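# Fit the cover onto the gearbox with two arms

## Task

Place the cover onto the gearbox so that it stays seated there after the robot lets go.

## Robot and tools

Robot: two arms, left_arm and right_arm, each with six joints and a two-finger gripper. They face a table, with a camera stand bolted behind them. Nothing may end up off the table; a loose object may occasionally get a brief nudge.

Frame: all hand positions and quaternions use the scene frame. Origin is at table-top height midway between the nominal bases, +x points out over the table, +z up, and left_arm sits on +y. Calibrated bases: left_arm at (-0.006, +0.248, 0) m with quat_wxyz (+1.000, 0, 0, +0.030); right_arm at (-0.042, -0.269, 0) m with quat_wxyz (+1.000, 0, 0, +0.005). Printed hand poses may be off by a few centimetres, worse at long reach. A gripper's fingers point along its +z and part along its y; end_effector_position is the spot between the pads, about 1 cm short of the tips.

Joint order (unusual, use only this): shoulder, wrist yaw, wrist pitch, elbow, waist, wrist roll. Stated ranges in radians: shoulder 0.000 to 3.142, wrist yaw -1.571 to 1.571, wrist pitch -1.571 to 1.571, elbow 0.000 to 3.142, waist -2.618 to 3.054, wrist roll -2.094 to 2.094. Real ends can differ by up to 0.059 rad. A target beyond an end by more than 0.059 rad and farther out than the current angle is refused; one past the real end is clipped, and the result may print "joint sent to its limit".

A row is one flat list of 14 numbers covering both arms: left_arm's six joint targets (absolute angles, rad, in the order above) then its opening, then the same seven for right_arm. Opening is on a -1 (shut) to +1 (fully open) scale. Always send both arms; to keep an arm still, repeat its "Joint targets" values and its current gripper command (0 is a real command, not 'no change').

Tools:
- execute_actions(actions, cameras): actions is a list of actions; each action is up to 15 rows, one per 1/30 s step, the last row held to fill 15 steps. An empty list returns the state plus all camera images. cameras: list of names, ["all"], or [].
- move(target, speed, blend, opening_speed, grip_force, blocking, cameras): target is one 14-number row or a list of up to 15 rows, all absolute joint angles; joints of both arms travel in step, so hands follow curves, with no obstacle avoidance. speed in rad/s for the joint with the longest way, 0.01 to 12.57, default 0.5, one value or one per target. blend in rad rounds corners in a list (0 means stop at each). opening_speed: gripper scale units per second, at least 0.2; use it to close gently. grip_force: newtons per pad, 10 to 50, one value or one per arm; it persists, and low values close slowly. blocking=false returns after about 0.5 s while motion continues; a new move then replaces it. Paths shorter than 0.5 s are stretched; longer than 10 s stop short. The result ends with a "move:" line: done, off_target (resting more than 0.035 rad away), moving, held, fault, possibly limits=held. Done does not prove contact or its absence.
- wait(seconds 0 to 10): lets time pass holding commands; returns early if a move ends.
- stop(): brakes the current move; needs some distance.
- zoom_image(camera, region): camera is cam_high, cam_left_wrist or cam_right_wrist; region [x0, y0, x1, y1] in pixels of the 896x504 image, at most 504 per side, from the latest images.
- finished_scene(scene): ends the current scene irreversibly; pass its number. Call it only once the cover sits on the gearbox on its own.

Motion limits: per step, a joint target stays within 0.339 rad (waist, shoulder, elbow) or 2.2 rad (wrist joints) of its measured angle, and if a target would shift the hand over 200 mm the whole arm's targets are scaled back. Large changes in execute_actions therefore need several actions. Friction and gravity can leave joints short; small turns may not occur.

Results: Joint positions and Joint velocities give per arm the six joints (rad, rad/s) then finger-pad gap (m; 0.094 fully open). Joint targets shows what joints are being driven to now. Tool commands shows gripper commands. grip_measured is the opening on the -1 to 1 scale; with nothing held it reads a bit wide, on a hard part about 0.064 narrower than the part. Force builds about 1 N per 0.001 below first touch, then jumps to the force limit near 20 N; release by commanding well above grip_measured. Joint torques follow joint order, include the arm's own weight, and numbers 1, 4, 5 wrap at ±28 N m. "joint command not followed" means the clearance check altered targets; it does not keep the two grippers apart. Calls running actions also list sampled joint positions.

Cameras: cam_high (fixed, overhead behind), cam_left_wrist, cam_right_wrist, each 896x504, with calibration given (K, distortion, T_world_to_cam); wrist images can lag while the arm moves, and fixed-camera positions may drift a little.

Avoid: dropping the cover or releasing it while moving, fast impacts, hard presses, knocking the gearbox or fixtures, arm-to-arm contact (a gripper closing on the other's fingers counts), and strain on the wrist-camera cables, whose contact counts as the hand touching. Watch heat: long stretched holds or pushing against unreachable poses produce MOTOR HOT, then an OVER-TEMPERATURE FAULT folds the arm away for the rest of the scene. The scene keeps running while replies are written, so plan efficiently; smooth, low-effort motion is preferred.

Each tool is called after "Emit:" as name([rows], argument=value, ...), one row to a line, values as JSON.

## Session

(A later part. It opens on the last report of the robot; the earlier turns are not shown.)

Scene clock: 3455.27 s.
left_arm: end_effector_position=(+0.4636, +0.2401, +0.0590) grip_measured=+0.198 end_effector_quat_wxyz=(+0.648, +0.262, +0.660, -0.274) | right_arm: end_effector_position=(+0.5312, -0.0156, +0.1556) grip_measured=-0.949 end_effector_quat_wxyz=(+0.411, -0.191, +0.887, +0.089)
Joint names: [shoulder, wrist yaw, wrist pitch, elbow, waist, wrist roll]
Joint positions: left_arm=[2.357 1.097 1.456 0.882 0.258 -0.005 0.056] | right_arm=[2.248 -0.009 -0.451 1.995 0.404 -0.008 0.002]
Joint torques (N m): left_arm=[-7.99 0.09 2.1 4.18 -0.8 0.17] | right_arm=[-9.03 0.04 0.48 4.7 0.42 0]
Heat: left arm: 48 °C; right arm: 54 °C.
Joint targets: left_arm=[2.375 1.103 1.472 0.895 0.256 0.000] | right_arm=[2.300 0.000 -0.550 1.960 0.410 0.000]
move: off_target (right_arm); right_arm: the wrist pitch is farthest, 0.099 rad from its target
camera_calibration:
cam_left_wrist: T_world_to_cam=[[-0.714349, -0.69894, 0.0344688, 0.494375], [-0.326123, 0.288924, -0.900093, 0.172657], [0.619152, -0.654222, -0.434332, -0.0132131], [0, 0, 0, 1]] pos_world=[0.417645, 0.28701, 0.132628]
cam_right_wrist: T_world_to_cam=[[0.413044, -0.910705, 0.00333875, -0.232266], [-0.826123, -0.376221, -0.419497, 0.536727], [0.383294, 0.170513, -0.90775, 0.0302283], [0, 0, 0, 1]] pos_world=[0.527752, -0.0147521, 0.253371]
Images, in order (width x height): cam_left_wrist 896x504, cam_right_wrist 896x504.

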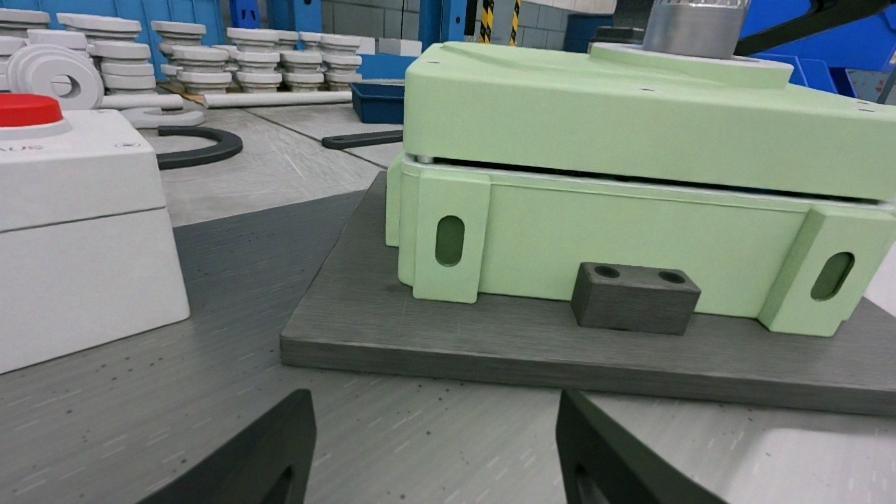

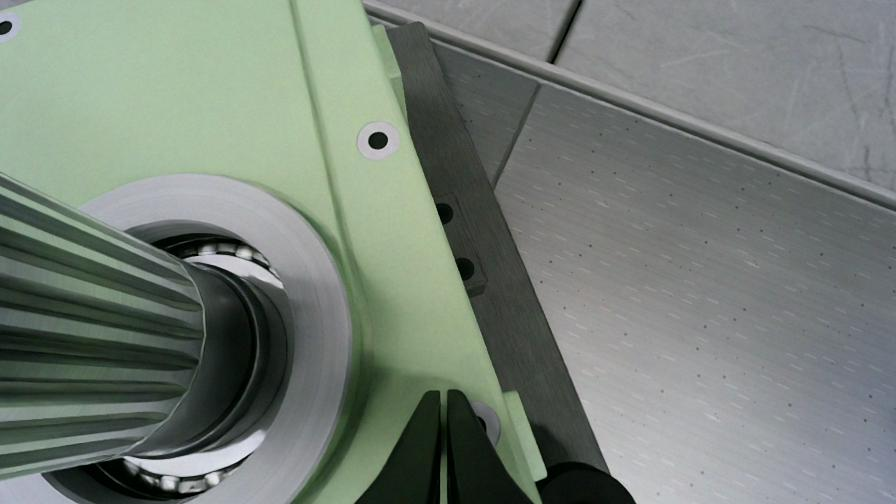

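Emit:
move([
  [2.375,1.1035,1.4726,0.895,0.2555,0,0.2,2.35,0,-0.7,1.95,0.41,0,-0.95],
  [2.375,1.1035,1.4726,0.895,0.2555,0,0.2,2.40,0,-0.85,1.94,0.41,0,-0.95],
], speed=0.2, cameras=["cam_right_wrist","cam_left_wrist"])

Scene clock: 3461.43 s.
left_arm: end_effector_position=(+0.4636, +0.2401, +0.0590) grip_measured=+0.198 end_effector_quat_wxyz=(+0.648, +0.262, +0.660, -0.274) | right_arm: end_effector_position=(+0.5264, -0.0177, +0.1415) grip_measured=-0.949 end_effector_quat_wxyz=(+0.384, -0.194, +0.899, +0.083)
Joint names: [shoulder, wrist yaw, wrist pitch, elbow, waist, wrist roll]
Joint positions: left_arm=[2.357 1.097 1.456 0.882 0.258 -0.005 0.056] | right_arm=[2.271 -0.009 -0.514 2.021 0.404 -0.008 0.002]
Joint torques (N m): left_arm=[-7.97 0.08 2.1 4.22 -0.8 0.17] | right_arm=[-2.3 0.04 -1.67 0.39 0.4 0]
Heat: left arm: 48 °C; right arm: 54 °C.
Joint targets: left_arm=[2.375 1.103 1.472 0.895 0.256 0.000] | right_arm=[2.400 0.000 -0.850 1.940 0.410 0.000]
move: off_target (right_arm); right_arm: the wrist pitch is farthest, 0.336 rad from its target
camera_calibration:
cam_left_wrist: T_world_to_cam=[[-0.714349, -0.69894, 0.0344688, 0.494375], [-0.326123, 0.288924, -0.900093, 0.172657], [0.619152, -0.654222, -0.434332, -0.0132131], [0, 0, 0, 1]] pos_world=[0.417645, 0.28701, 0.132628]
cam_right_wrist: T_world_to_cam=[[0.413185, -0.910643, 0.00257338, -0.232174], [-0.847612, -0.385616, -0.364491, 0.529396], [0.332914, 0.148421, -0.931203, 0.049086], [0, 0, 0, 1]] pos_world=[0.528312, -0.0145696, 0.239267]
Images, in order (width x height): cam_left_wrist 896x504, cam_right_wrist 896x504.

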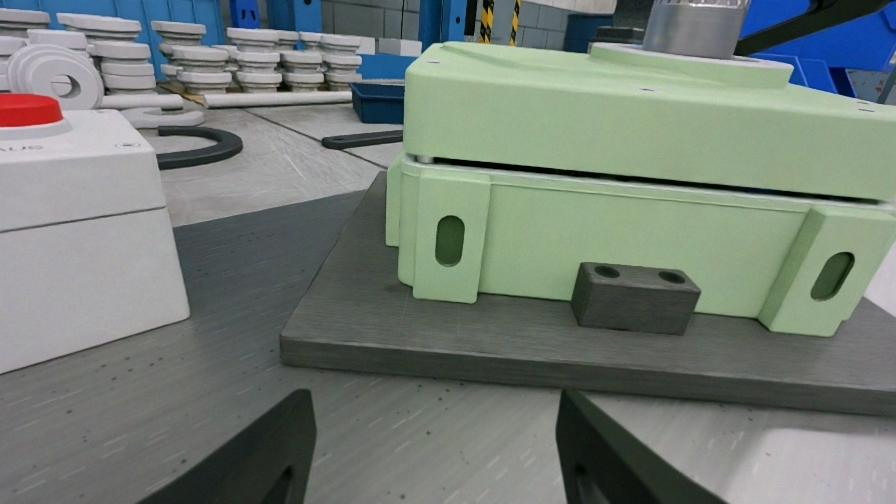

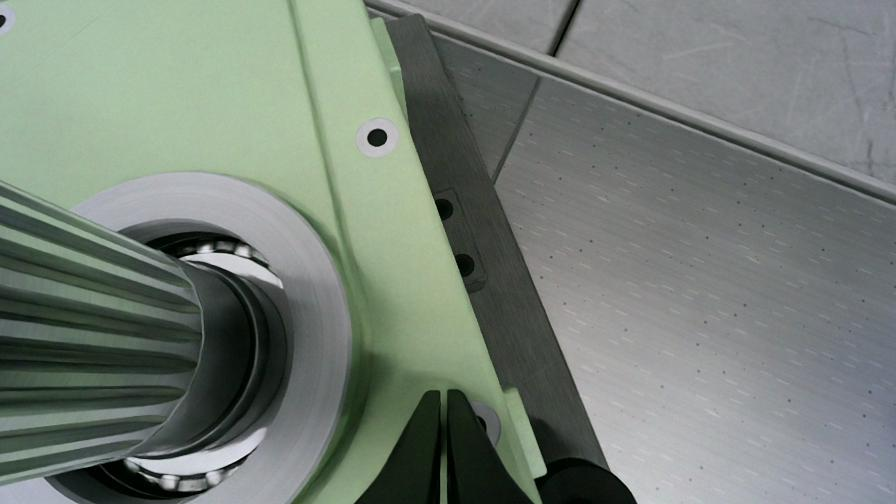

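Emit:
move([
  [2.375,1.1035,1.4726,0.895,0.2555,0,0.2,2.45,0,-1.0,1.92,0.41,0,-0.95],
  [2.375,1.1035,1.4726,0.895,0.2555,0,0.2,2.50,0,-1.15,1.90,0.41,0,-0.95],
], speed=0.2, cameras=["cam_right_wrist","cam_left_wrist"])

Scene clock: 3467.83 s.
left_arm: end_effector_position=(+0.4636, +0.2401, +0.0590) grip_measured=+0.198 end_effector_quat_wxyz=(+0.648, +0.262, +0.660, -0.274) | right_arm: end_effector_position=(+0.5255, -0.0181, +0.1388) grip_measured=-0.949 end_effector_quat_wxyz=(+0.376, -0.195, +0.902, +0.082)
Joint names: [shoulder, wrist yaw, wrist pitch, elbow, waist, wrist roll]
Joint positions: left_arm=[2.357 1.097 1.456 0.882 0.258 -0.005 0.056] | right_arm=[2.282 -0.009 -0.542 2.041 0.404 -0.008 0.002]
Joint torques (N m): left_arm=[-8.01 0.11 2.09 4.26 -0.87 0.17] | right_arm=[-0.79 0 -2.34 -0.98 0.21 -0.03]
Heat: left arm: 48 °C; right arm: 52 °C.
Joint targets: left_arm=[2.375 1.103 1.472 0.895 0.256 0.000] | right_arm=[2.429 -0.003 -0.951 1.946 0.408 -0.003]
move: off_target (right_arm); right_arm: the wrist pitch is farthest, 0.608 rad from its target
camera_calibration:
cam_left_wrist: T_world_to_cam=[[-0.714349, -0.69894, 0.0344688, 0.494375], [-0.326123, 0.288924, -0.900093, 0.172657], [0.619152, -0.654222, -0.434332, -0.0132131], [0, 0, 0, 1]] pos_world=[0.417645, 0.28701, 0.132628]
cam_right_wrist: T_world_to_cam=[[0.413232, -0.910623, 0.00235695, -0.232107], [-0.853597, -0.388254, -0.34732, 0.528264], [0.317193, 0.141512, -0.937744, 0.0559238], [0, 0, 0, 1]] pos_world=[0.5291, -0.0141751, 0.236466]
Images, in order (width x height): cam_left_wrist 896x504, cam_right_wrist 896x504.

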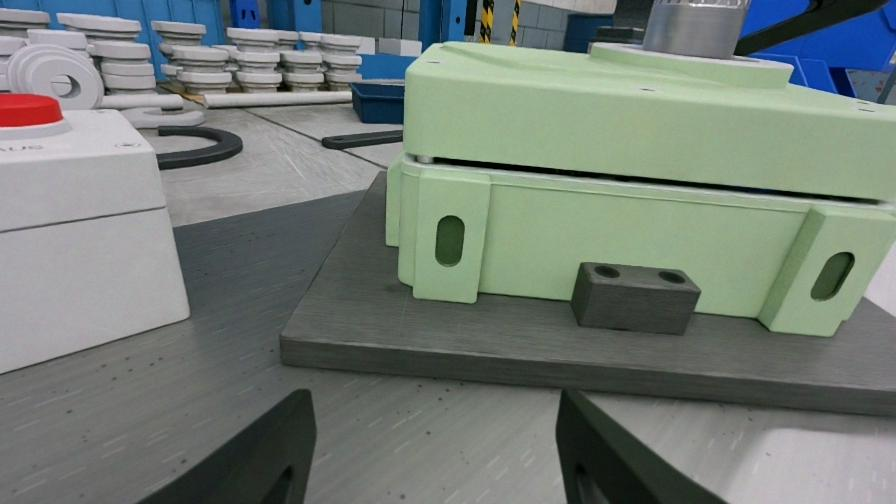

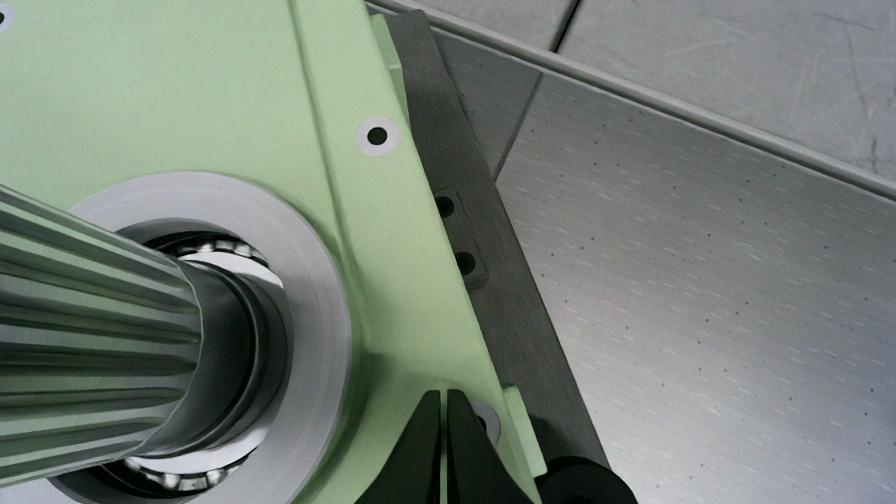

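Emit:
move([
  [2.0,1.3,1.0,0.97,0.3,0,-0.95,2.40,0,-0.85,1.94,0.41,0,-0.95],
  [2.134,0.58,-0.782,2.06,-0.082,0.66,-0.95,2.40,0,-0.85,1.94,0.41,0,-0.95],
], speed=0.8, cameras=["all"])

Scene clock: 3514.23 s.
left_arm: end_effector_position=(+0.5416, +0.1395, +0.2202) grip_measured=-0.948 end_effector_quat_wxyz=(+0.409, +0.393, +0.810, -0.152) | right_arm: end_effector_position=(+0.5266, -0.0176, +0.1407) grip_measured=-0.949 end_effector_quat_wxyz=(+0.379, -0.194, +0.901, +0.082)
Joint names: [shoulder, wrist yaw, wrist pitch, elbow, waist, wrist roll]
Joint positions: left_arm=[2.109 0.589 -0.772 2.041 -0.083 0.651 0.002] | right_arm=[2.281 -0.009 -0.535 2.041 0.404 -0.008 0.002]
Joint torques (N m): left_arm=[-9.03 0.19 1.6 8.03 -0.51 0.21] | right_arm=[-3.22 0.04 -1.5 -1.52 0.4 0]
Heat: left arm: 48 °C; right arm: 45 °C.
Joint targets: left_arm=[2.134 0.580 -0.782 2.060 -0.082 0.660] | right_arm=[2.400 0.000 -0.850 1.940 0.410 0.000]
move: off_target (right_arm); right_arm: the wrist pitch is farthest, 0.315 rad from its target
camera_calibration:
cam_left_wrist: T_world_to_cam=[[-0.765437, -0.64127, -0.0536619, 0.513272], [-0.557717, 0.702677, -0.441812, 0.338935], [0.321027, -0.308251, -0.895501, 0.157543], [0, 0, 0, 1]] pos_world=[0.531331, 0.139547, 0.318369]
cam_right_wrist: T_world_to_cam=[[0.413238, -0.910619, 0.00249498, -0.23218], [-0.850989, -0.387151, -0.354869, 0.529659], [0.324116, 0.144522, -0.934913, 0.0532965], [0, 0, 0, 1]] pos_world=[0.529405, -0.0140727, 0.238366]

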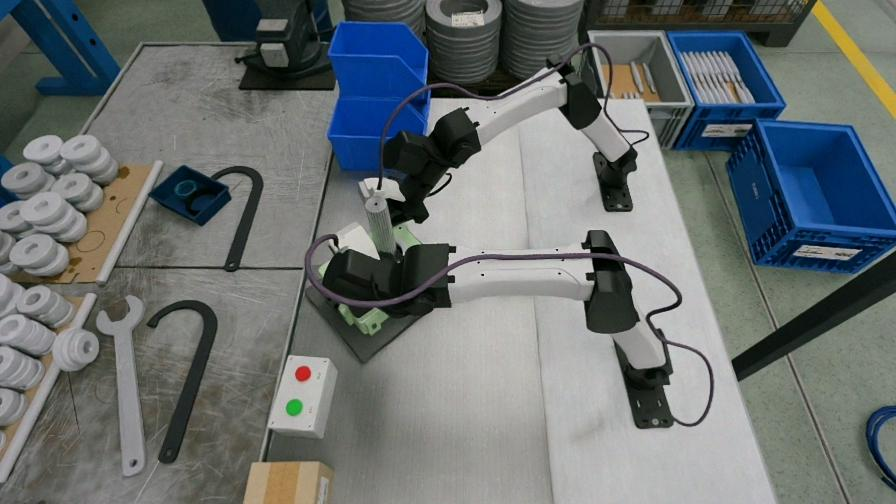

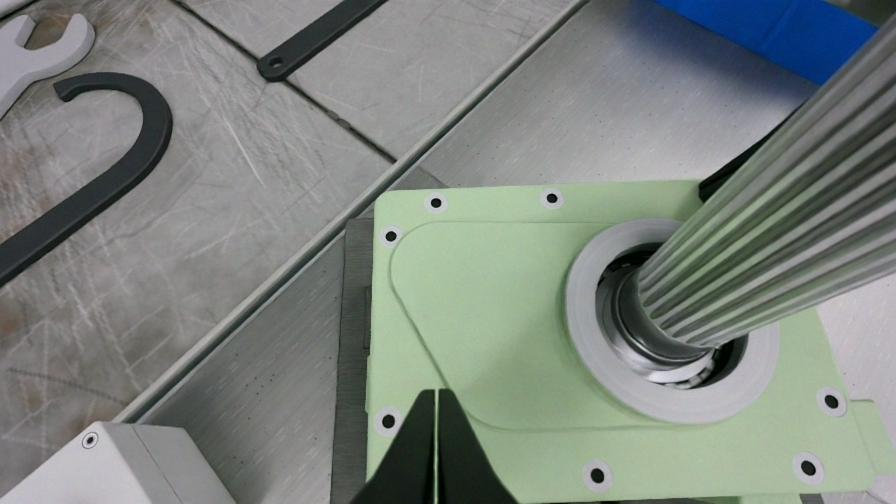

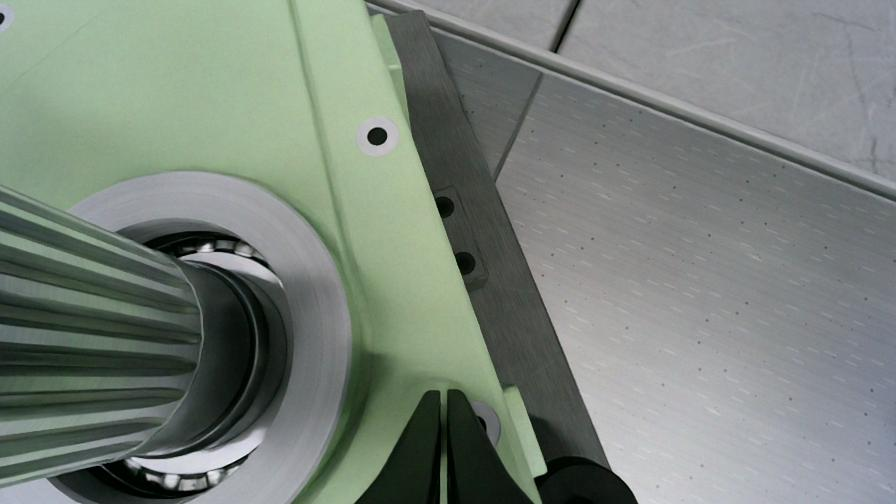

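Emit:
move(target=[2.43,0.51,-0.80,2.42,-0.19,0.53,-0.95,2.40,0,-0.85,1.94,0.41,0,-0.95], speed=0.35, cameras=["cam_left_wrist","cam_high"])

Scene clock: 3519.93 s.
left_arm: end_effector_position=(+0.5959, +0.0840, +0.1884) grip_measured=-0.948 end_effector_quat_wxyz=(+0.405, +0.383, +0.815, -0.159) | right_arm: end_effector_position=(+0.5266, -0.0176, +0.1407) grip_measured=-0.949 end_effector_quat_wxyz=(+0.379, -0.194, +0.901, +0.082)
Joint names: [shoulder, wrist yaw, wrist pitch, elbow, waist, wrist roll]
Joint positions: left_arm=[2.404 0.519 -0.792 2.398 -0.188 0.536 0.002] | right_arm=[2.281 -0.009 -0.535 2.041 0.404 -0.008 0.002]
Joint torques (N m): left_arm=[-10.73 0.15 1.7 8.17 -0.83 0.07] | right_arm=[-3.21 0.03 -1.5 -1.52 0.42 0]
Heat: left arm: 49 °C; right arm: 44 °C.
Joint targets: left_arm=[2.430 0.510 -0.800 2.420 -0.190 0.530] | right_arm=[2.400 0.000 -0.850 1.940 0.410 0.000]
move: off_target (right_arm); right_arm: the wrist pitch is farthest, 0.315 rad from its target
camera_calibration:
cam_left_wrist: T_world_to_cam=[[-0.757759, -0.651831, -0.0303081, 0.509475], [-0.575058, 0.68902, -0.44109, 0.405617], [0.308398, -0.316811, -0.896951, 0.103029], [0, 0, 0, 1]] pos_world=[0.587538, 0.0852535, 0.286767]
Images, in order (width x height): cam_high 896x504, cam_left_wrist 896x504.

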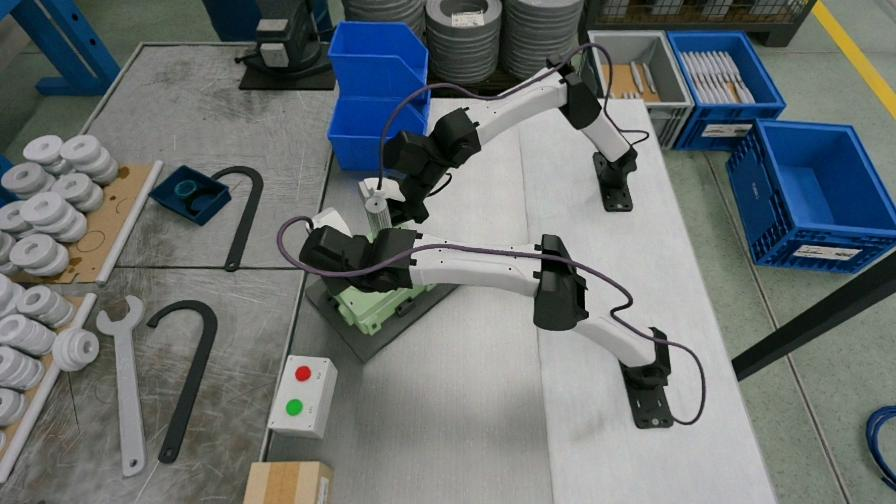

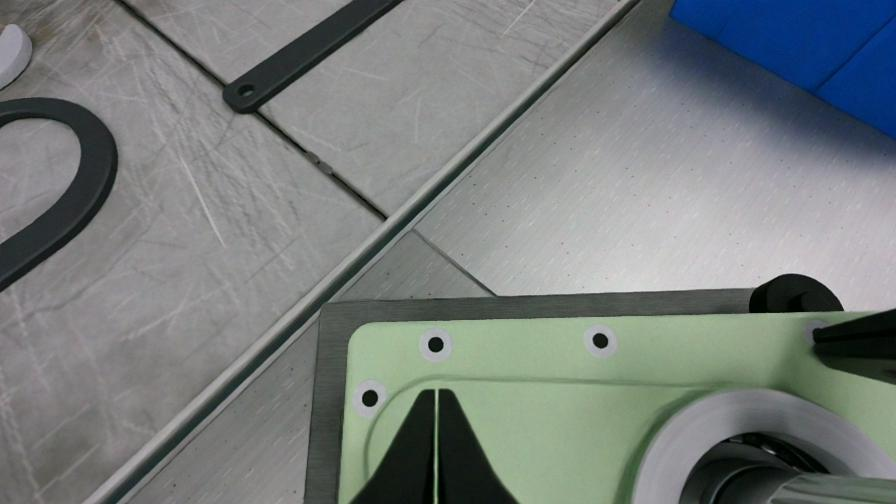

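Emit:
move([
  [2.43,0.51,-0.79,2.38,-0.235,0.53,-0.95,2.40,0,-0.85,1.94,0.41,0,-0.95],
  [2.45,0.51,-0.82,2.33,-0.235,0.53,-0.95,2.40,0,-0.85,1.94,0.41,0,-0.95],
], speed=0.12, cameras=["cam_left_wrist"])

Scene clock: 3527.90 s.
left_arm: end_effector_position=(+0.5778, +0.0572, +0.1484) grip_measured=-0.948 end_effector_quat_wxyz=(+0.356, +0.397, +0.827, -0.181) | right_arm: end_effector_position=(+0.5266, -0.0176, +0.1407) grip_measured=-0.949 end_effector_quat_wxyz=(+0.379, -0.194, +0.901, +0.082)
Joint names: [shoulder, wrist yaw, wrist pitch, elbow, waist, wrist roll]
Joint positions: left_arm=[2.425 0.517 -0.813 2.337 -0.236 0.535 0.002] | right_arm=[2.281 -0.009 -0.535 2.041 0.404 -0.008 0.002]
Joint torques (N m): left_arm=[-10.96 0.19 1.58 5.86 -0.5 0.06] | right_arm=[-3.22 0.03 -1.5 -1.52 0.39 0]
Heat: left arm: 51 °C; right arm: 44 °C.
Joint targets: left_arm=[2.450 0.510 -0.820 2.330 -0.235 0.530] | right_arm=[2.400 0.000 -0.850 1.940 0.410 0.000]
move: off_target (right_arm); right_arm: the wrist pitch is farthest, 0.315 rad from its target
camera_calibration:
cam_left_wrist: T_world_to_cam=[[-0.786859, -0.61593, 0.0385102, 0.481618], [-0.583797, 0.722671, -0.370038, 0.388605], [0.200087, -0.31365, -0.928218, 0.131198], [0, 0, 0, 1]] pos_world=[0.579581, 0.05696, 0.247031]
Images, in order (width x height): cam_left_wrist 896x504.

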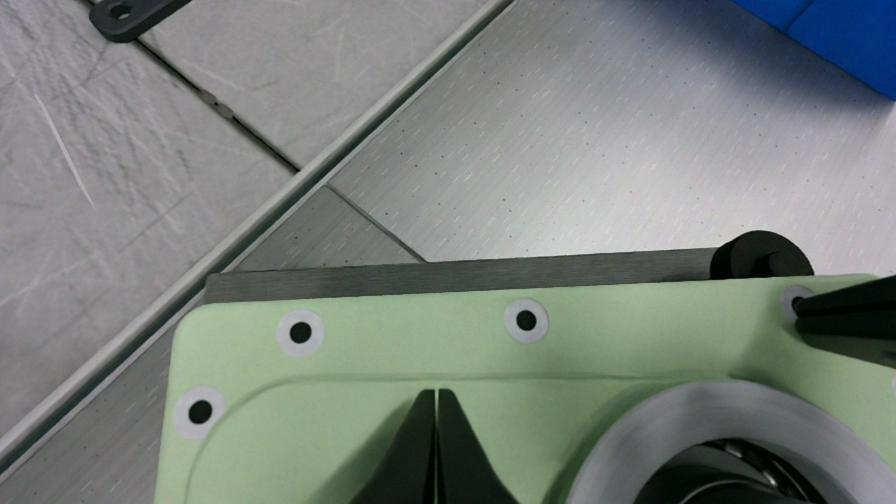

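Emit:
move([
  [2.44,0.5,-0.80,2.40,-0.245,0.5,-0.95,2.40,0,-0.85,1.94,0.41,0,-0.95],
  [2.475,0.447,-0.753,2.43,-0.279,0.44,-0.95,2.40,0,-0.85,1.94,0.41,0,-0.95],
  [2.465,0.447,-0.70,2.335,-0.279,0.44,-0.95,2.40,0,-0.85,1.94,0.41,0,-0.95],
], speed=0.15, cameras=["cam_left_wrist"])

Scene clock: 3541.57 s.
left_arm: end_effector_position=(+0.5969, +0.0431, +0.1515) grip_measured=-0.948 end_effector_quat_wxyz=(+0.386, +0.369, +0.830, -0.163) | right_arm: end_effector_position=(+0.5266, -0.0176, +0.1407) grip_measured=-0.949 end_effector_quat_wxyz=(+0.379, -0.194, +0.901, +0.082)
Joint names: [shoulder, wrist yaw, wrist pitch, elbow, waist, wrist roll]
Joint positions: left_arm=[2.446 0.45 -0.704 2.345 -0.269 0.443 0.002] | right_arm=[2.281 -0.009 -0.535 2.041 0.404 -0.008 0.002]
Joint torques (N m): left_arm=[-11.66 0.19 1.84 5.67 -1.42 0.09] | right_arm=[-3.25 0.04 -1.5 -1.51 0.4 0]
Heat: left arm: 52 °C; right arm: 43 °C.
Joint targets: left_arm=[2.465 0.447 -0.700 2.335 -0.279 0.440] | right_arm=[2.400 0.000 -0.850 1.940 0.410 0.000]
move: off_target (right_arm); right_arm: the wrist pitch is farthest, 0.315 rad from its target
camera_calibration:
cam_left_wrist: T_world_to_cam=[[-0.741166, -0.671283, 0.00724681, 0.467607], [-0.614396, 0.673928, -0.410291, 0.437557], [0.270537, -0.308546, -0.911926, 0.0811018], [0, 0, 0, 1]] pos_world=[0.593466, 0.0440385, 0.250096]
Images, in order (width x height): cam_left_wrist 896x504.

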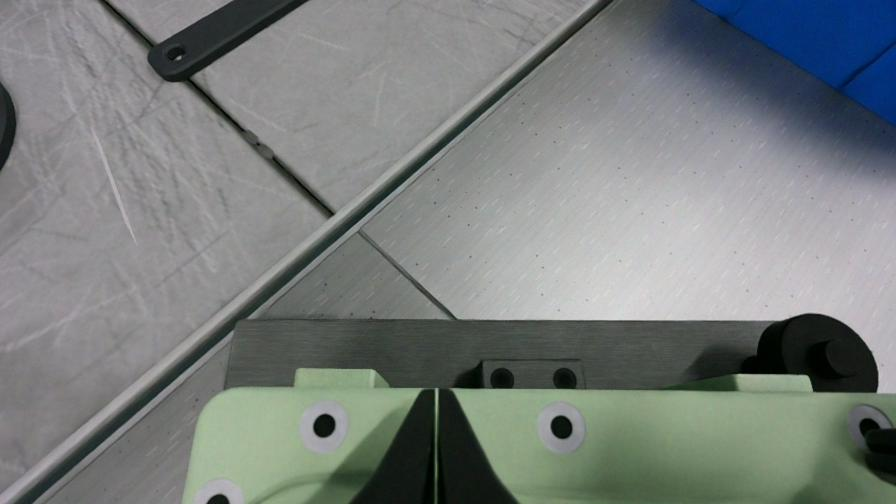

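Emit:
move([
  [2.50,0.447,-0.85,2.30,-0.279,0.44,-0.95,2.40,0,-0.85,1.94,0.41,0,-0.95],
  [2.55,0.447,-1.05,2.28,-0.279,0.44,-0.95,2.42,0,-0.90,1.94,0.41,0,-0.95],
], speed=0.15, cameras=["cam_left_wrist","cam_right_wrist"])

Scene clock: 3549.53 s.
left_arm: end_effector_position=(+0.5903, +0.0450, +0.1386) grip_measured=-0.948 end_effector_quat_wxyz=(+0.364, +0.364, +0.840, -0.171) | right_arm: end_effector_position=(+0.5262, -0.0178, +0.1402) grip_measured=-0.949 end_effector_quat_wxyz=(+0.378, -0.194, +0.901, +0.082)
Joint names: [shoulder, wrist yaw, wrist pitch, elbow, waist, wrist roll]
Joint positions: left_arm=[2.453 0.457 -0.737 2.335 -0.267 0.438 0.002] | right_arm=[2.281 -0.009 -0.537 2.041 0.404 -0.008 0.002]
Joint torques (N m): left_arm=[-5.26 0.11 -1.63 1.92 -1.7 0.15] | right_arm=[-1.44 0.03 -1.93 -1.54 0.4 0]
Heat: left arm: 53 °C; right arm: 43 °C.
Joint targets: left_arm=[2.550 0.447 -1.050 2.280 -0.279 0.440] | right_arm=[2.420 0.000 -0.900 1.940 0.410 0.000]
move: off_target (left_arm, right_arm); left_arm: the wrist pitch is farthest, 0.313 rad from its target; right_arm: the wrist pitch is farthest, 0.363 rad from its target
camera_calibration:
cam_left_wrist: T_world_to_cam=[[-0.73891, -0.672324, 0.0446324, 0.457751], [-0.63595, 0.673978, -0.375927, 0.434844], [0.222663, -0.30616, -0.925574, 0.101758], [0, 0, 0, 1]] pos_world=[0.592118, 0.0458356, 0.237224]
cam_right_wrist: T_world_to_cam=[[0.413251, -0.910614, 0.00245462, -0.232093], [-0.851861, -0.387538, -0.352344, 0.529165], [0.321801, 0.143516, -0.935867, 0.054333], [0, 0, 0, 1]] pos_world=[0.529204, -0.0140735, 0.237866]
Images, in order (width x height): cam_left_wrist 896x504, cam_right_wrist 896x504.

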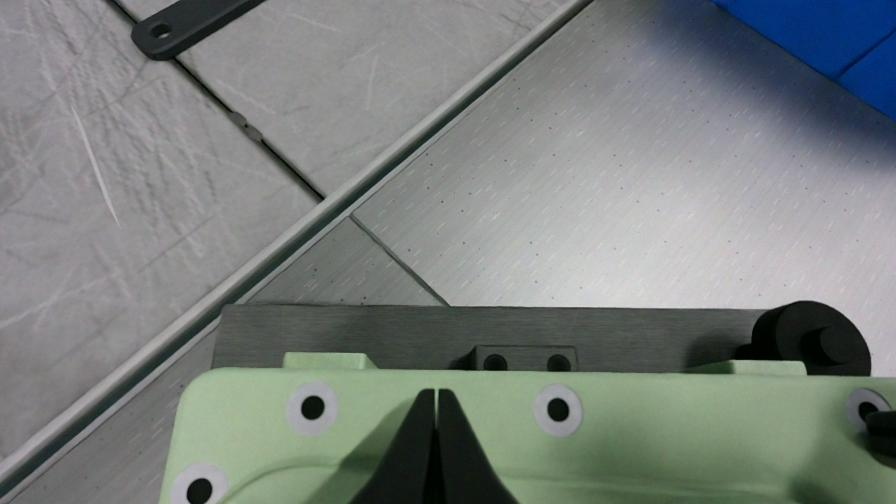

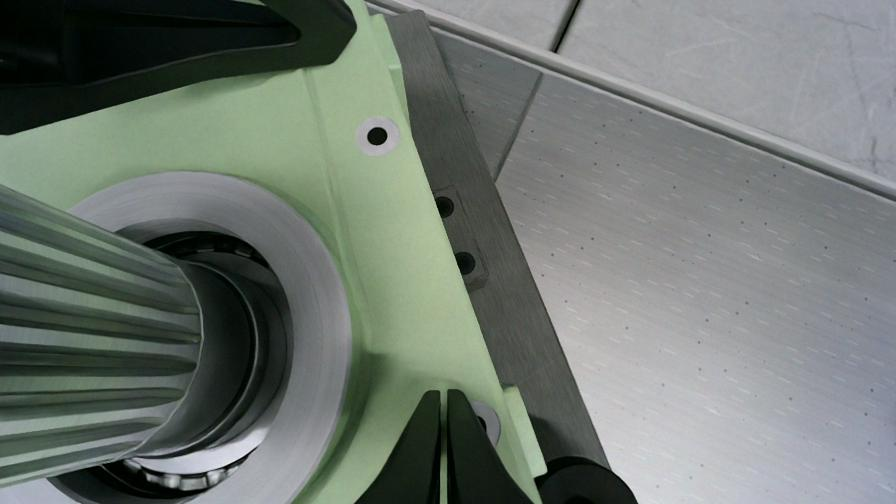

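Emit:
move([
  [2.60,0.447,-1.25,2.26,-0.279,0.44,-0.95,2.44,0,-0.95,1.93,0.41,0,-0.95],
  [2.62,0.447,-1.40,2.24,-0.279,0.44,-0.95,2.45,0,-1.0,1.93,0.41,0,-0.95],
], speed=0.15, cameras=["cam_left_wrist","cam_right_wrist"])

Scene clock: 3556.07 s.
left_arm: end_effector_position=(+0.5850, +0.0443, +0.1302) grip_measured=-0.948 end_effector_quat_wxyz=(+0.347, +0.364, +0.844, -0.188) | right_arm: end_effector_position=(+0.5239, -0.0188, +0.1345) grip_measured=-0.949 end_effector_quat_wxyz=(+0.369, -0.194, +0.905, +0.080)
Joint names: [shoulder, wrist yaw, wrist pitch, elbow, waist, wrist roll]
Joint positions: left_arm=[2.47 0.487 -0.772 2.349 -0.262 0.439 0.002] | right_arm=[2.286 -0.009 -0.551 2.041 0.404 -0.006 0.002]
Joint torques (N m): left_arm=[-2.5 -0.15 -4.2 -1.43 -1.92 0.13] | right_arm=[-0.73 0.02 -2.31 -1.39 0.35 -0.02]
Heat: left arm: 52 °C; right arm: 43 °C.
Joint targets: left_arm=[2.601 0.452 -1.320 2.254 -0.277 0.440] | right_arm=[2.433 -0.001 -0.955 1.941 0.409 -0.001]
move: off_target (left_arm, right_arm); left_arm: the wrist pitch is farthest, 0.628 rad from its target; right_arm: the wrist pitch is farthest, 0.449 rad from its target
camera_calibration:
cam_left_wrist: T_world_to_cam=[[-0.746321, -0.660086, 0.0853866, 0.4522], [-0.641209, 0.678645, -0.35818, 0.429302], [0.178482, -0.322068, -0.92974, 0.122052], [0, 0, 0, 1]] pos_world=[0.590975, 0.0464567, 0.228632]
cam_right_wrist: T_world_to_cam=[[0.41232, -0.911039, 0.00115643, -0.231489], [-0.858644, -0.38903, -0.333747, 0.52583], [0.304506, 0.136617, -0.942662, 0.0596251], [0, 0, 0, 1]] pos_world=[0.528792, -0.0144777, 0.231968]
Images, in order (width x height): cam_left_wrist 896x504, cam_right_wrist 896x504.

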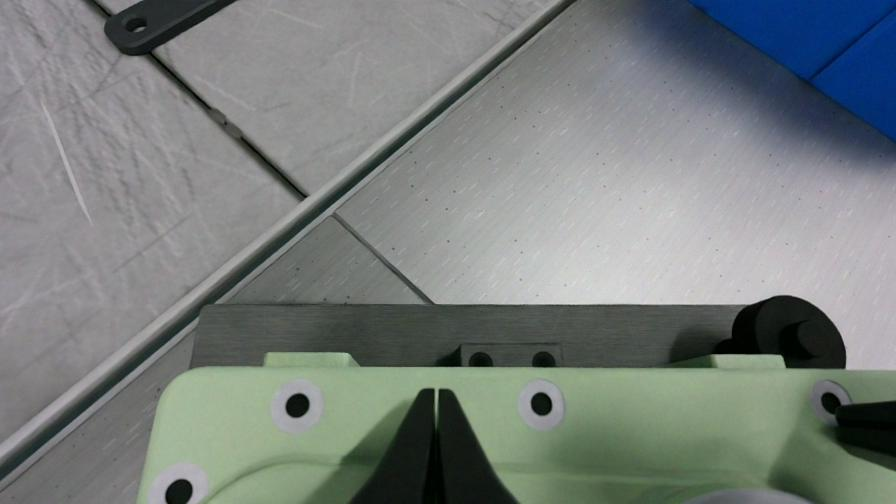

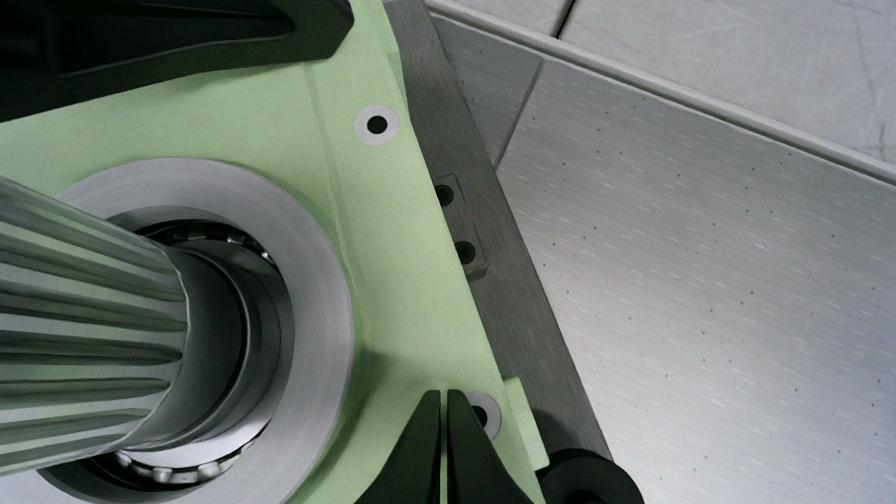

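Emit:
move([
  [2.46,0.447,-0.75,2.42,-0.265,0.44,-0.95,2.26,0,-0.45,2.03,0.41,0,-0.95],
  [2.43,0.51,-0.80,2.42,-0.19,0.53,-0.95,2.235,0,-0.578,2.17,0.36,0,-0.95],
  [2.134,0.58,-0.782,2.06,-0.082,0.66,-0.95,2.1,-0.1,-0.1,1.9,0.25,0,-0.95],
  [2.0,1.3,1.0,0.97,0.3,0,-0.95,2.0,-0.3,0.6,1.3,0.15,0,-0.95],
], speed=0.6, blend=0.03)

Emit:
move([
  [2.375,1.1035,1.4726,0.895,0.2555,0,0.2,2.2,-1.0,1.2,1.15,0,0,-0.95],
  [2.375,1.1035,1.4726,0.895,0.2555,0,0.2,2.45,-1.26,1.25,1.35,-0.035,0,-0.95],
], speed=0.6, cameras=["all"])

Emit:
zoom_image(camera="cam_right_wrist", region=[380, 200, 520, 320])

Emit:
zoom_image(camera="cam_left_wrist", region=[390, 130, 530, 230])

Emit:
zoom_image(camera="cam_right_wrist", region=[150, 150, 380, 320])

Emit:
zoom_image(camera="cam_right_wrist", region=[470, 100, 620, 280])

Emit:
zoom_image(camera="cam_left_wrist", region=[600, 130, 896, 300])

Scene clock: 3572.80 s.
left_arm: end_effector_position=(+0.4575, +0.2429, +0.1560) grip_measured=-0.948 end_effector_quat_wxyz=(+0.615, +0.302, +0.647, -0.335) | right_arm: end_effector_position=(+0.5433, -0.1215, +0.1894) grip_measured=-0.949 end_effector_quat_wxyz=(+0.632, -0.156, +0.743, +0.159)
Joint names: [shoulder, wrist yaw, wrist pitch, elbow, waist, wrist roll]
Joint positions: left_arm=[2.039 1.294 0.992 0.977 0.297 0.005 0.002] | right_arm=[2.051 -0.285 0.578 1.314 0.156 -0.006 0.002]
Joint torques (N m): left_arm=[-12.23 0.14 1.87 4.33 -0.38 0.07] | right_arm=[-16.18 -0.21 1.83 6.19 -0.75 -0.02]
Heat: left arm: 51 °C; right arm: 46 °C.
Joint targets: left_arm=[2.000 1.300 1.000 0.970 0.300 0.000] | right_arm=[2.000 -0.300 0.600 1.300 0.150 0.000]
move: off_target (left_arm, right_arm); left_arm: the shoulder is farthest, 0.039 rad from its target; right_arm: the shoulder is farthest, 0.051 rad from its target

Scene clock: 3576.03 s.
left_arm: end_effector_position=(+0.4657, +0.2405, +0.0635) grip_measured=+0.198 end_effector_quat_wxyz=(+0.653, +0.273, +0.652, -0.271) | right_arm: end_effector_position=(+0.4734, -0.1156, +0.1030) grip_measured=-0.949 end_effector_quat_wxyz=(+0.610, -0.428, +0.548, +0.381)
Joint names: [shoulder, wrist yaw, wrist pitch, elbow, waist, wrist roll]
Joint positions: left_arm=[2.356 1.112 1.457 0.899 0.26 0.004 0.056] | right_arm=[2.441 -1.241 1.228 1.32 -0.031 -0.004 0.002]
Joint torques (N m): left_arm=[-7.92 -0.1 2.08 2.97 -0.95 0.1] | right_arm=[-11.9 -0.17 1.4 8.31 -0.5 -0.04]
Heat: left arm: 51 °C; right arm: 46 °C.
Joint targets: left_arm=[2.375 1.103 1.472 0.895 0.255 0.000] | right_arm=[2.450 -1.260 1.250 1.350 -0.035 0.000]
move: done
camera_calibration:
cam_left_wrist: T_world_to_cam=[[-0.723632, -0.690119, 0.00963847, 0.499711], [-0.301403, 0.303415, -0.903934, 0.162444], [0.620897, -0.65702, -0.427564, -0.0128655], [0, 0, 0, 1]] pos_world=[0.418556, 0.287119, 0.136521]
cam_right_wrist: T_world_to_cam=[[0.931913, -0.346135, 0.108302, -0.490468], [-0.0418503, -0.399246, -0.915888, 0.106493], [0.36026, 0.848995, -0.386548, 0.0572815], [0, 0, 0, 1]] pos_world=[0.440894, -0.175883, 0.172797]

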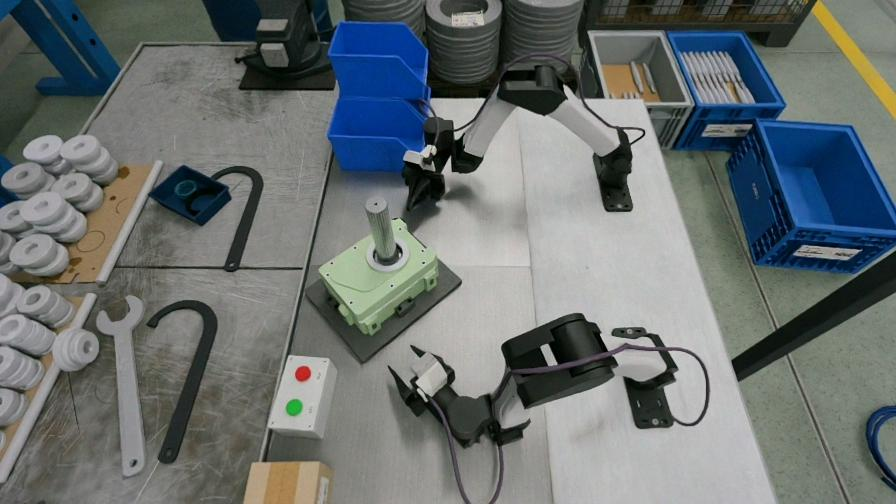

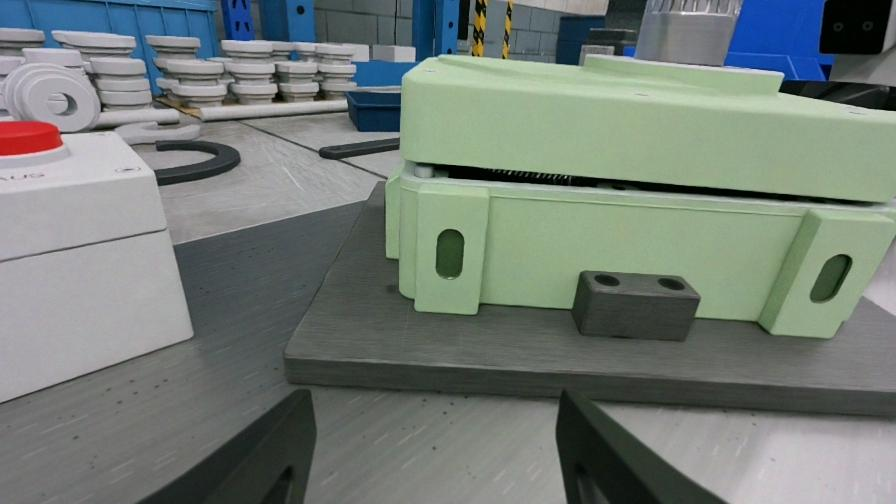

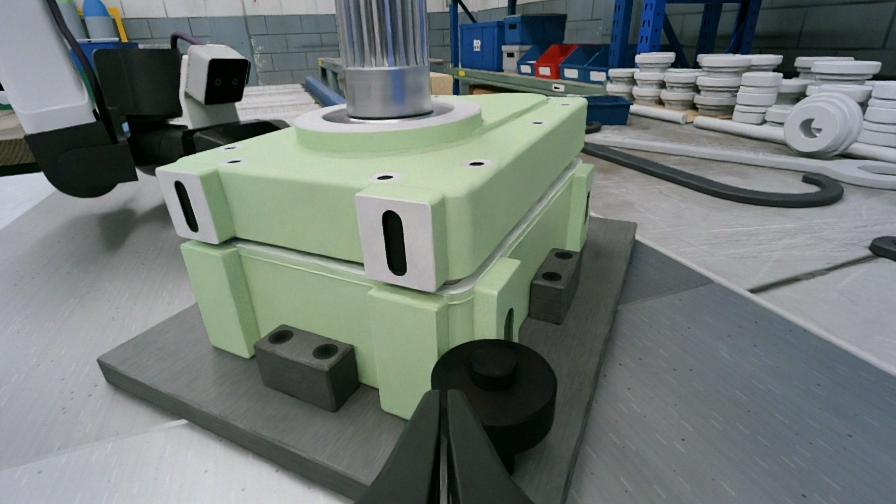

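Scaled by 3.600 from the camera's 896x504 image, which has a finer 1280x720 frame.

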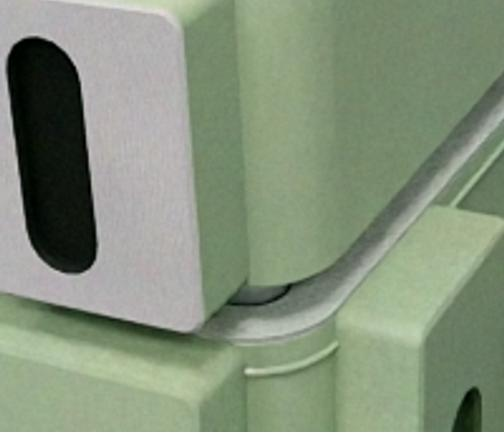

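Scaled by 3.600 from the camera's 896x504 image, which has a finer 1280x720 frame.

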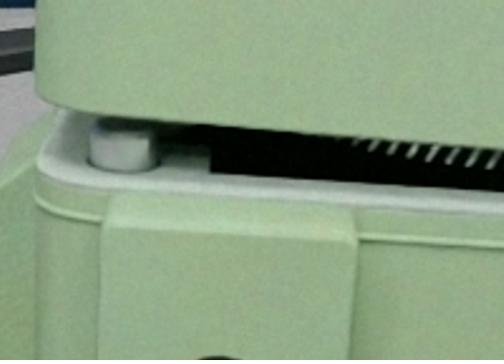

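Scaled by 2.191 from the camera's 896x504 image, which has a finer 1280x720 frame.

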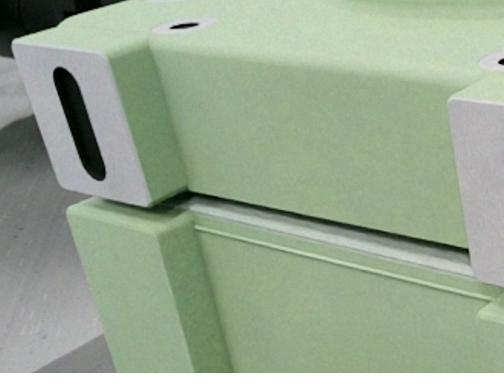

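Scaled by 2.800 from the camera's 896x504 image, which has a finer 1280x720 frame.

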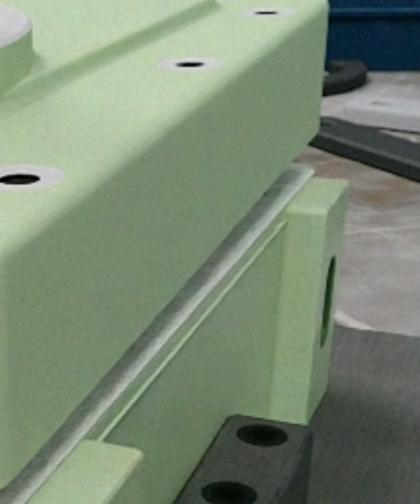

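Scaled by 1.703 from the camera's 896x504 image, which has a finer 1280x720 frame.

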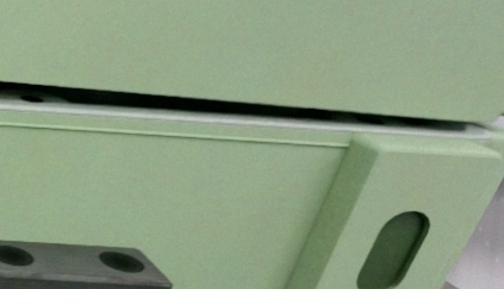

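Emit:
move([
  [2.0,1.47,1.05,0.945,0.362,0,0.2,2.2,-1.0,1.2,1.15,0,0,-0.95],
  [2.0,1.47,1.05,0.945,0.362,0,0.2,1.3,-0.5,0.9,0.55,0.2,0,-0.95],
  [2.0,1.47,1.05,0.945,0.362,0,0.2,1.834,-0.16,0.993,0.75,0.59,-0.03,-0.95],
], speed=0.9, blend=0.1, cameras=["cam_right_wrist","cam_left_wrist","cam_high"])

Emit:
zoom_image(camera="cam_right_wrist", region=[440, 40, 640, 240])

Emit:
zoom_image(camera="cam_right_wrist", region=[460, 240, 660, 440])

Emit:
zoom_image(camera="cam_high", region=[310, 210, 455, 345])

Scene clock: 3601.73 s.
left_arm: end_effector_position=(+0.4252, +0.2514, +0.1607) grip_measured=+0.198 end_effector_quat_wxyz=(+0.609, +0.346, +0.617, -0.358) | right_arm: end_effector_position=(+0.3482, +0.0339, +0.1423) grip_measured=-0.949 end_effector_quat_wxyz=(+0.609, -0.284, +0.698, +0.248)
Joint names: [shoulder, wrist yaw, wrist pitch, elbow, waist, wrist roll]
Joint positions: left_arm=[2.02 1.464 1.059 0.936 0.36 0.004 0.056] | right_arm=[1.828 -0.173 0.973 0.718 0.59 -0.023 0.002]
Joint torques (N m): left_arm=[-10.3 0.1 1.55 5.44 -0.43 0.09] | right_arm=[-7.9 0.03 1.79 9.06 -0.1 -0.17]
Heat: left arm: 52 °C; right arm: 52 °C.
Joint targets: left_arm=[2.000 1.470 1.050 0.945 0.362 0.000] | right_arm=[1.834 -0.160 0.993 0.750 0.590 -0.030]
move: done
camera_calibration:
cam_left_wrist: T_world_to_cam=[[-0.87248, -0.487516, 0.0332605, 0.485539], [-0.235629, 0.360108, -0.902663, 0.192426], [0.428085, -0.795393, -0.42906, 0.178002], [0, 0, 0, 1]] pos_world=[0.392764, 0.308995, 0.23392]
cam_right_wrist: T_world_to_cam=[[0.697896, -0.716194, 0.00266261, -0.217237], [-0.384728, -0.37803, -0.842068, 0.30517], [0.60409, 0.586652, -0.539365, -0.0636015], [0, 0, 0, 1]] pos_world=[0.307438, -0.0029088, 0.223248]

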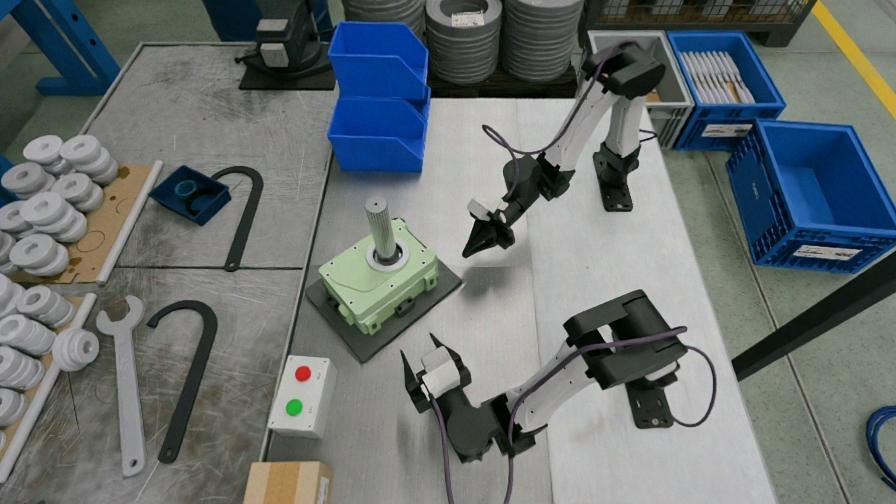

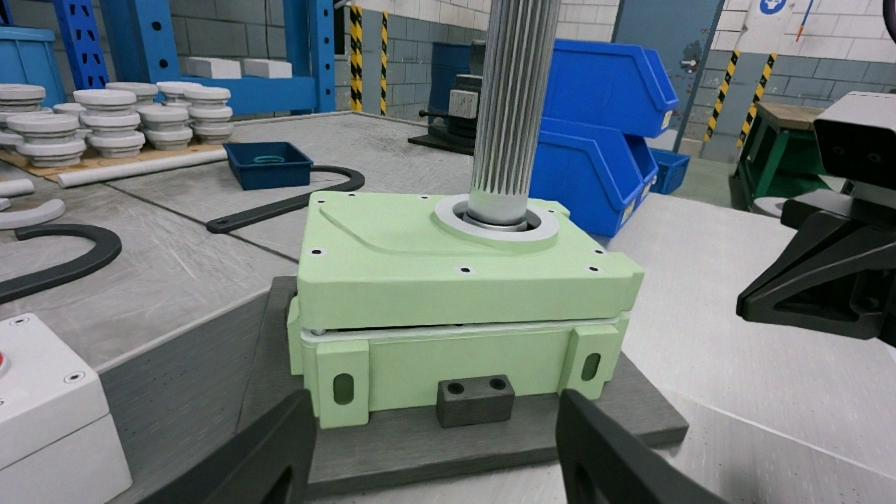

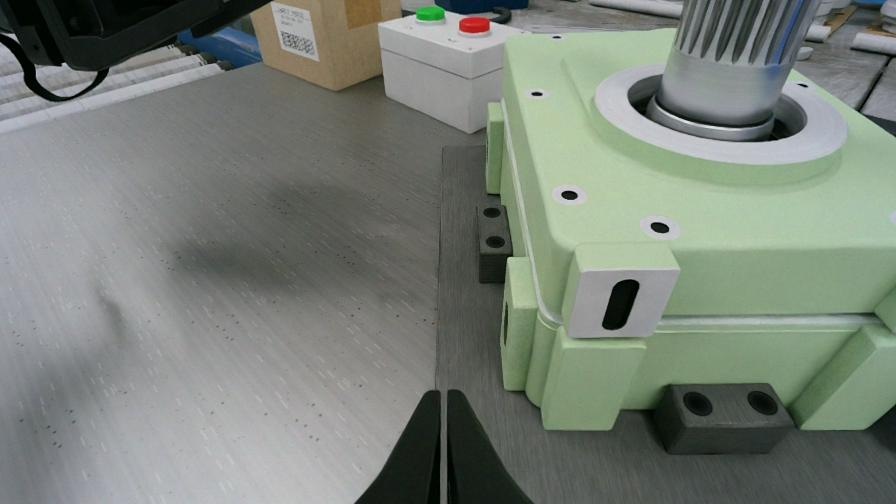

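Scaled by 2.520 from the camera's 896x504 image, which has a finer 1280x720 frame.

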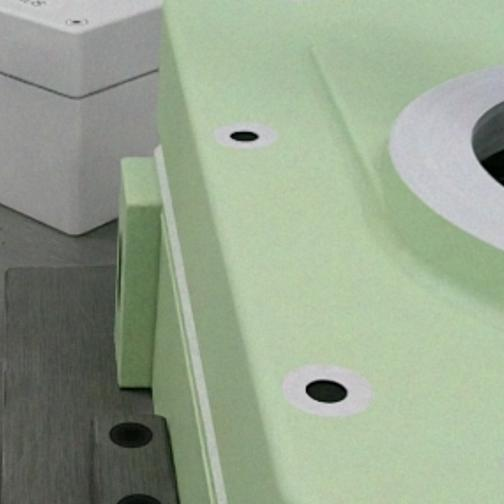

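Scaled by 2.520 from the camera's 896x504 image, which has a finer 1280x720 frame.

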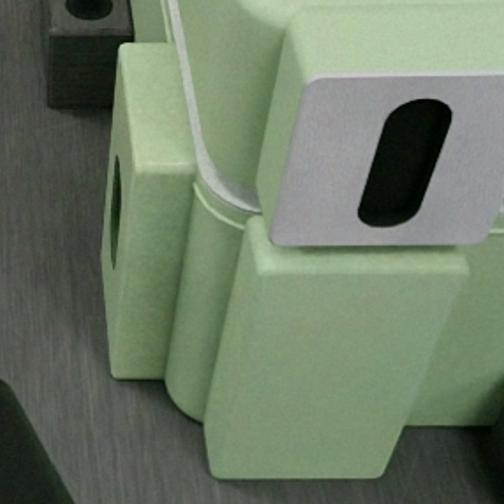

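Scaled by 3.476 from the camera's 896x504 image, which has a finer 1280x720 frame.

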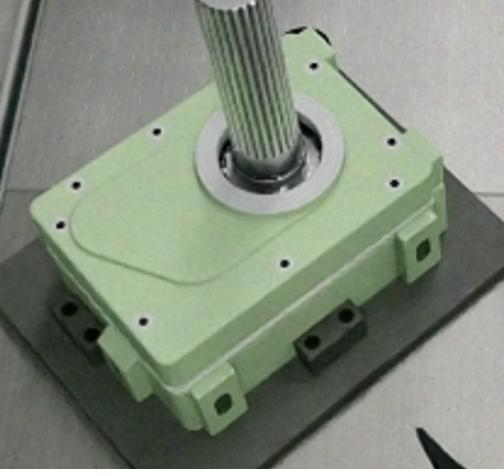

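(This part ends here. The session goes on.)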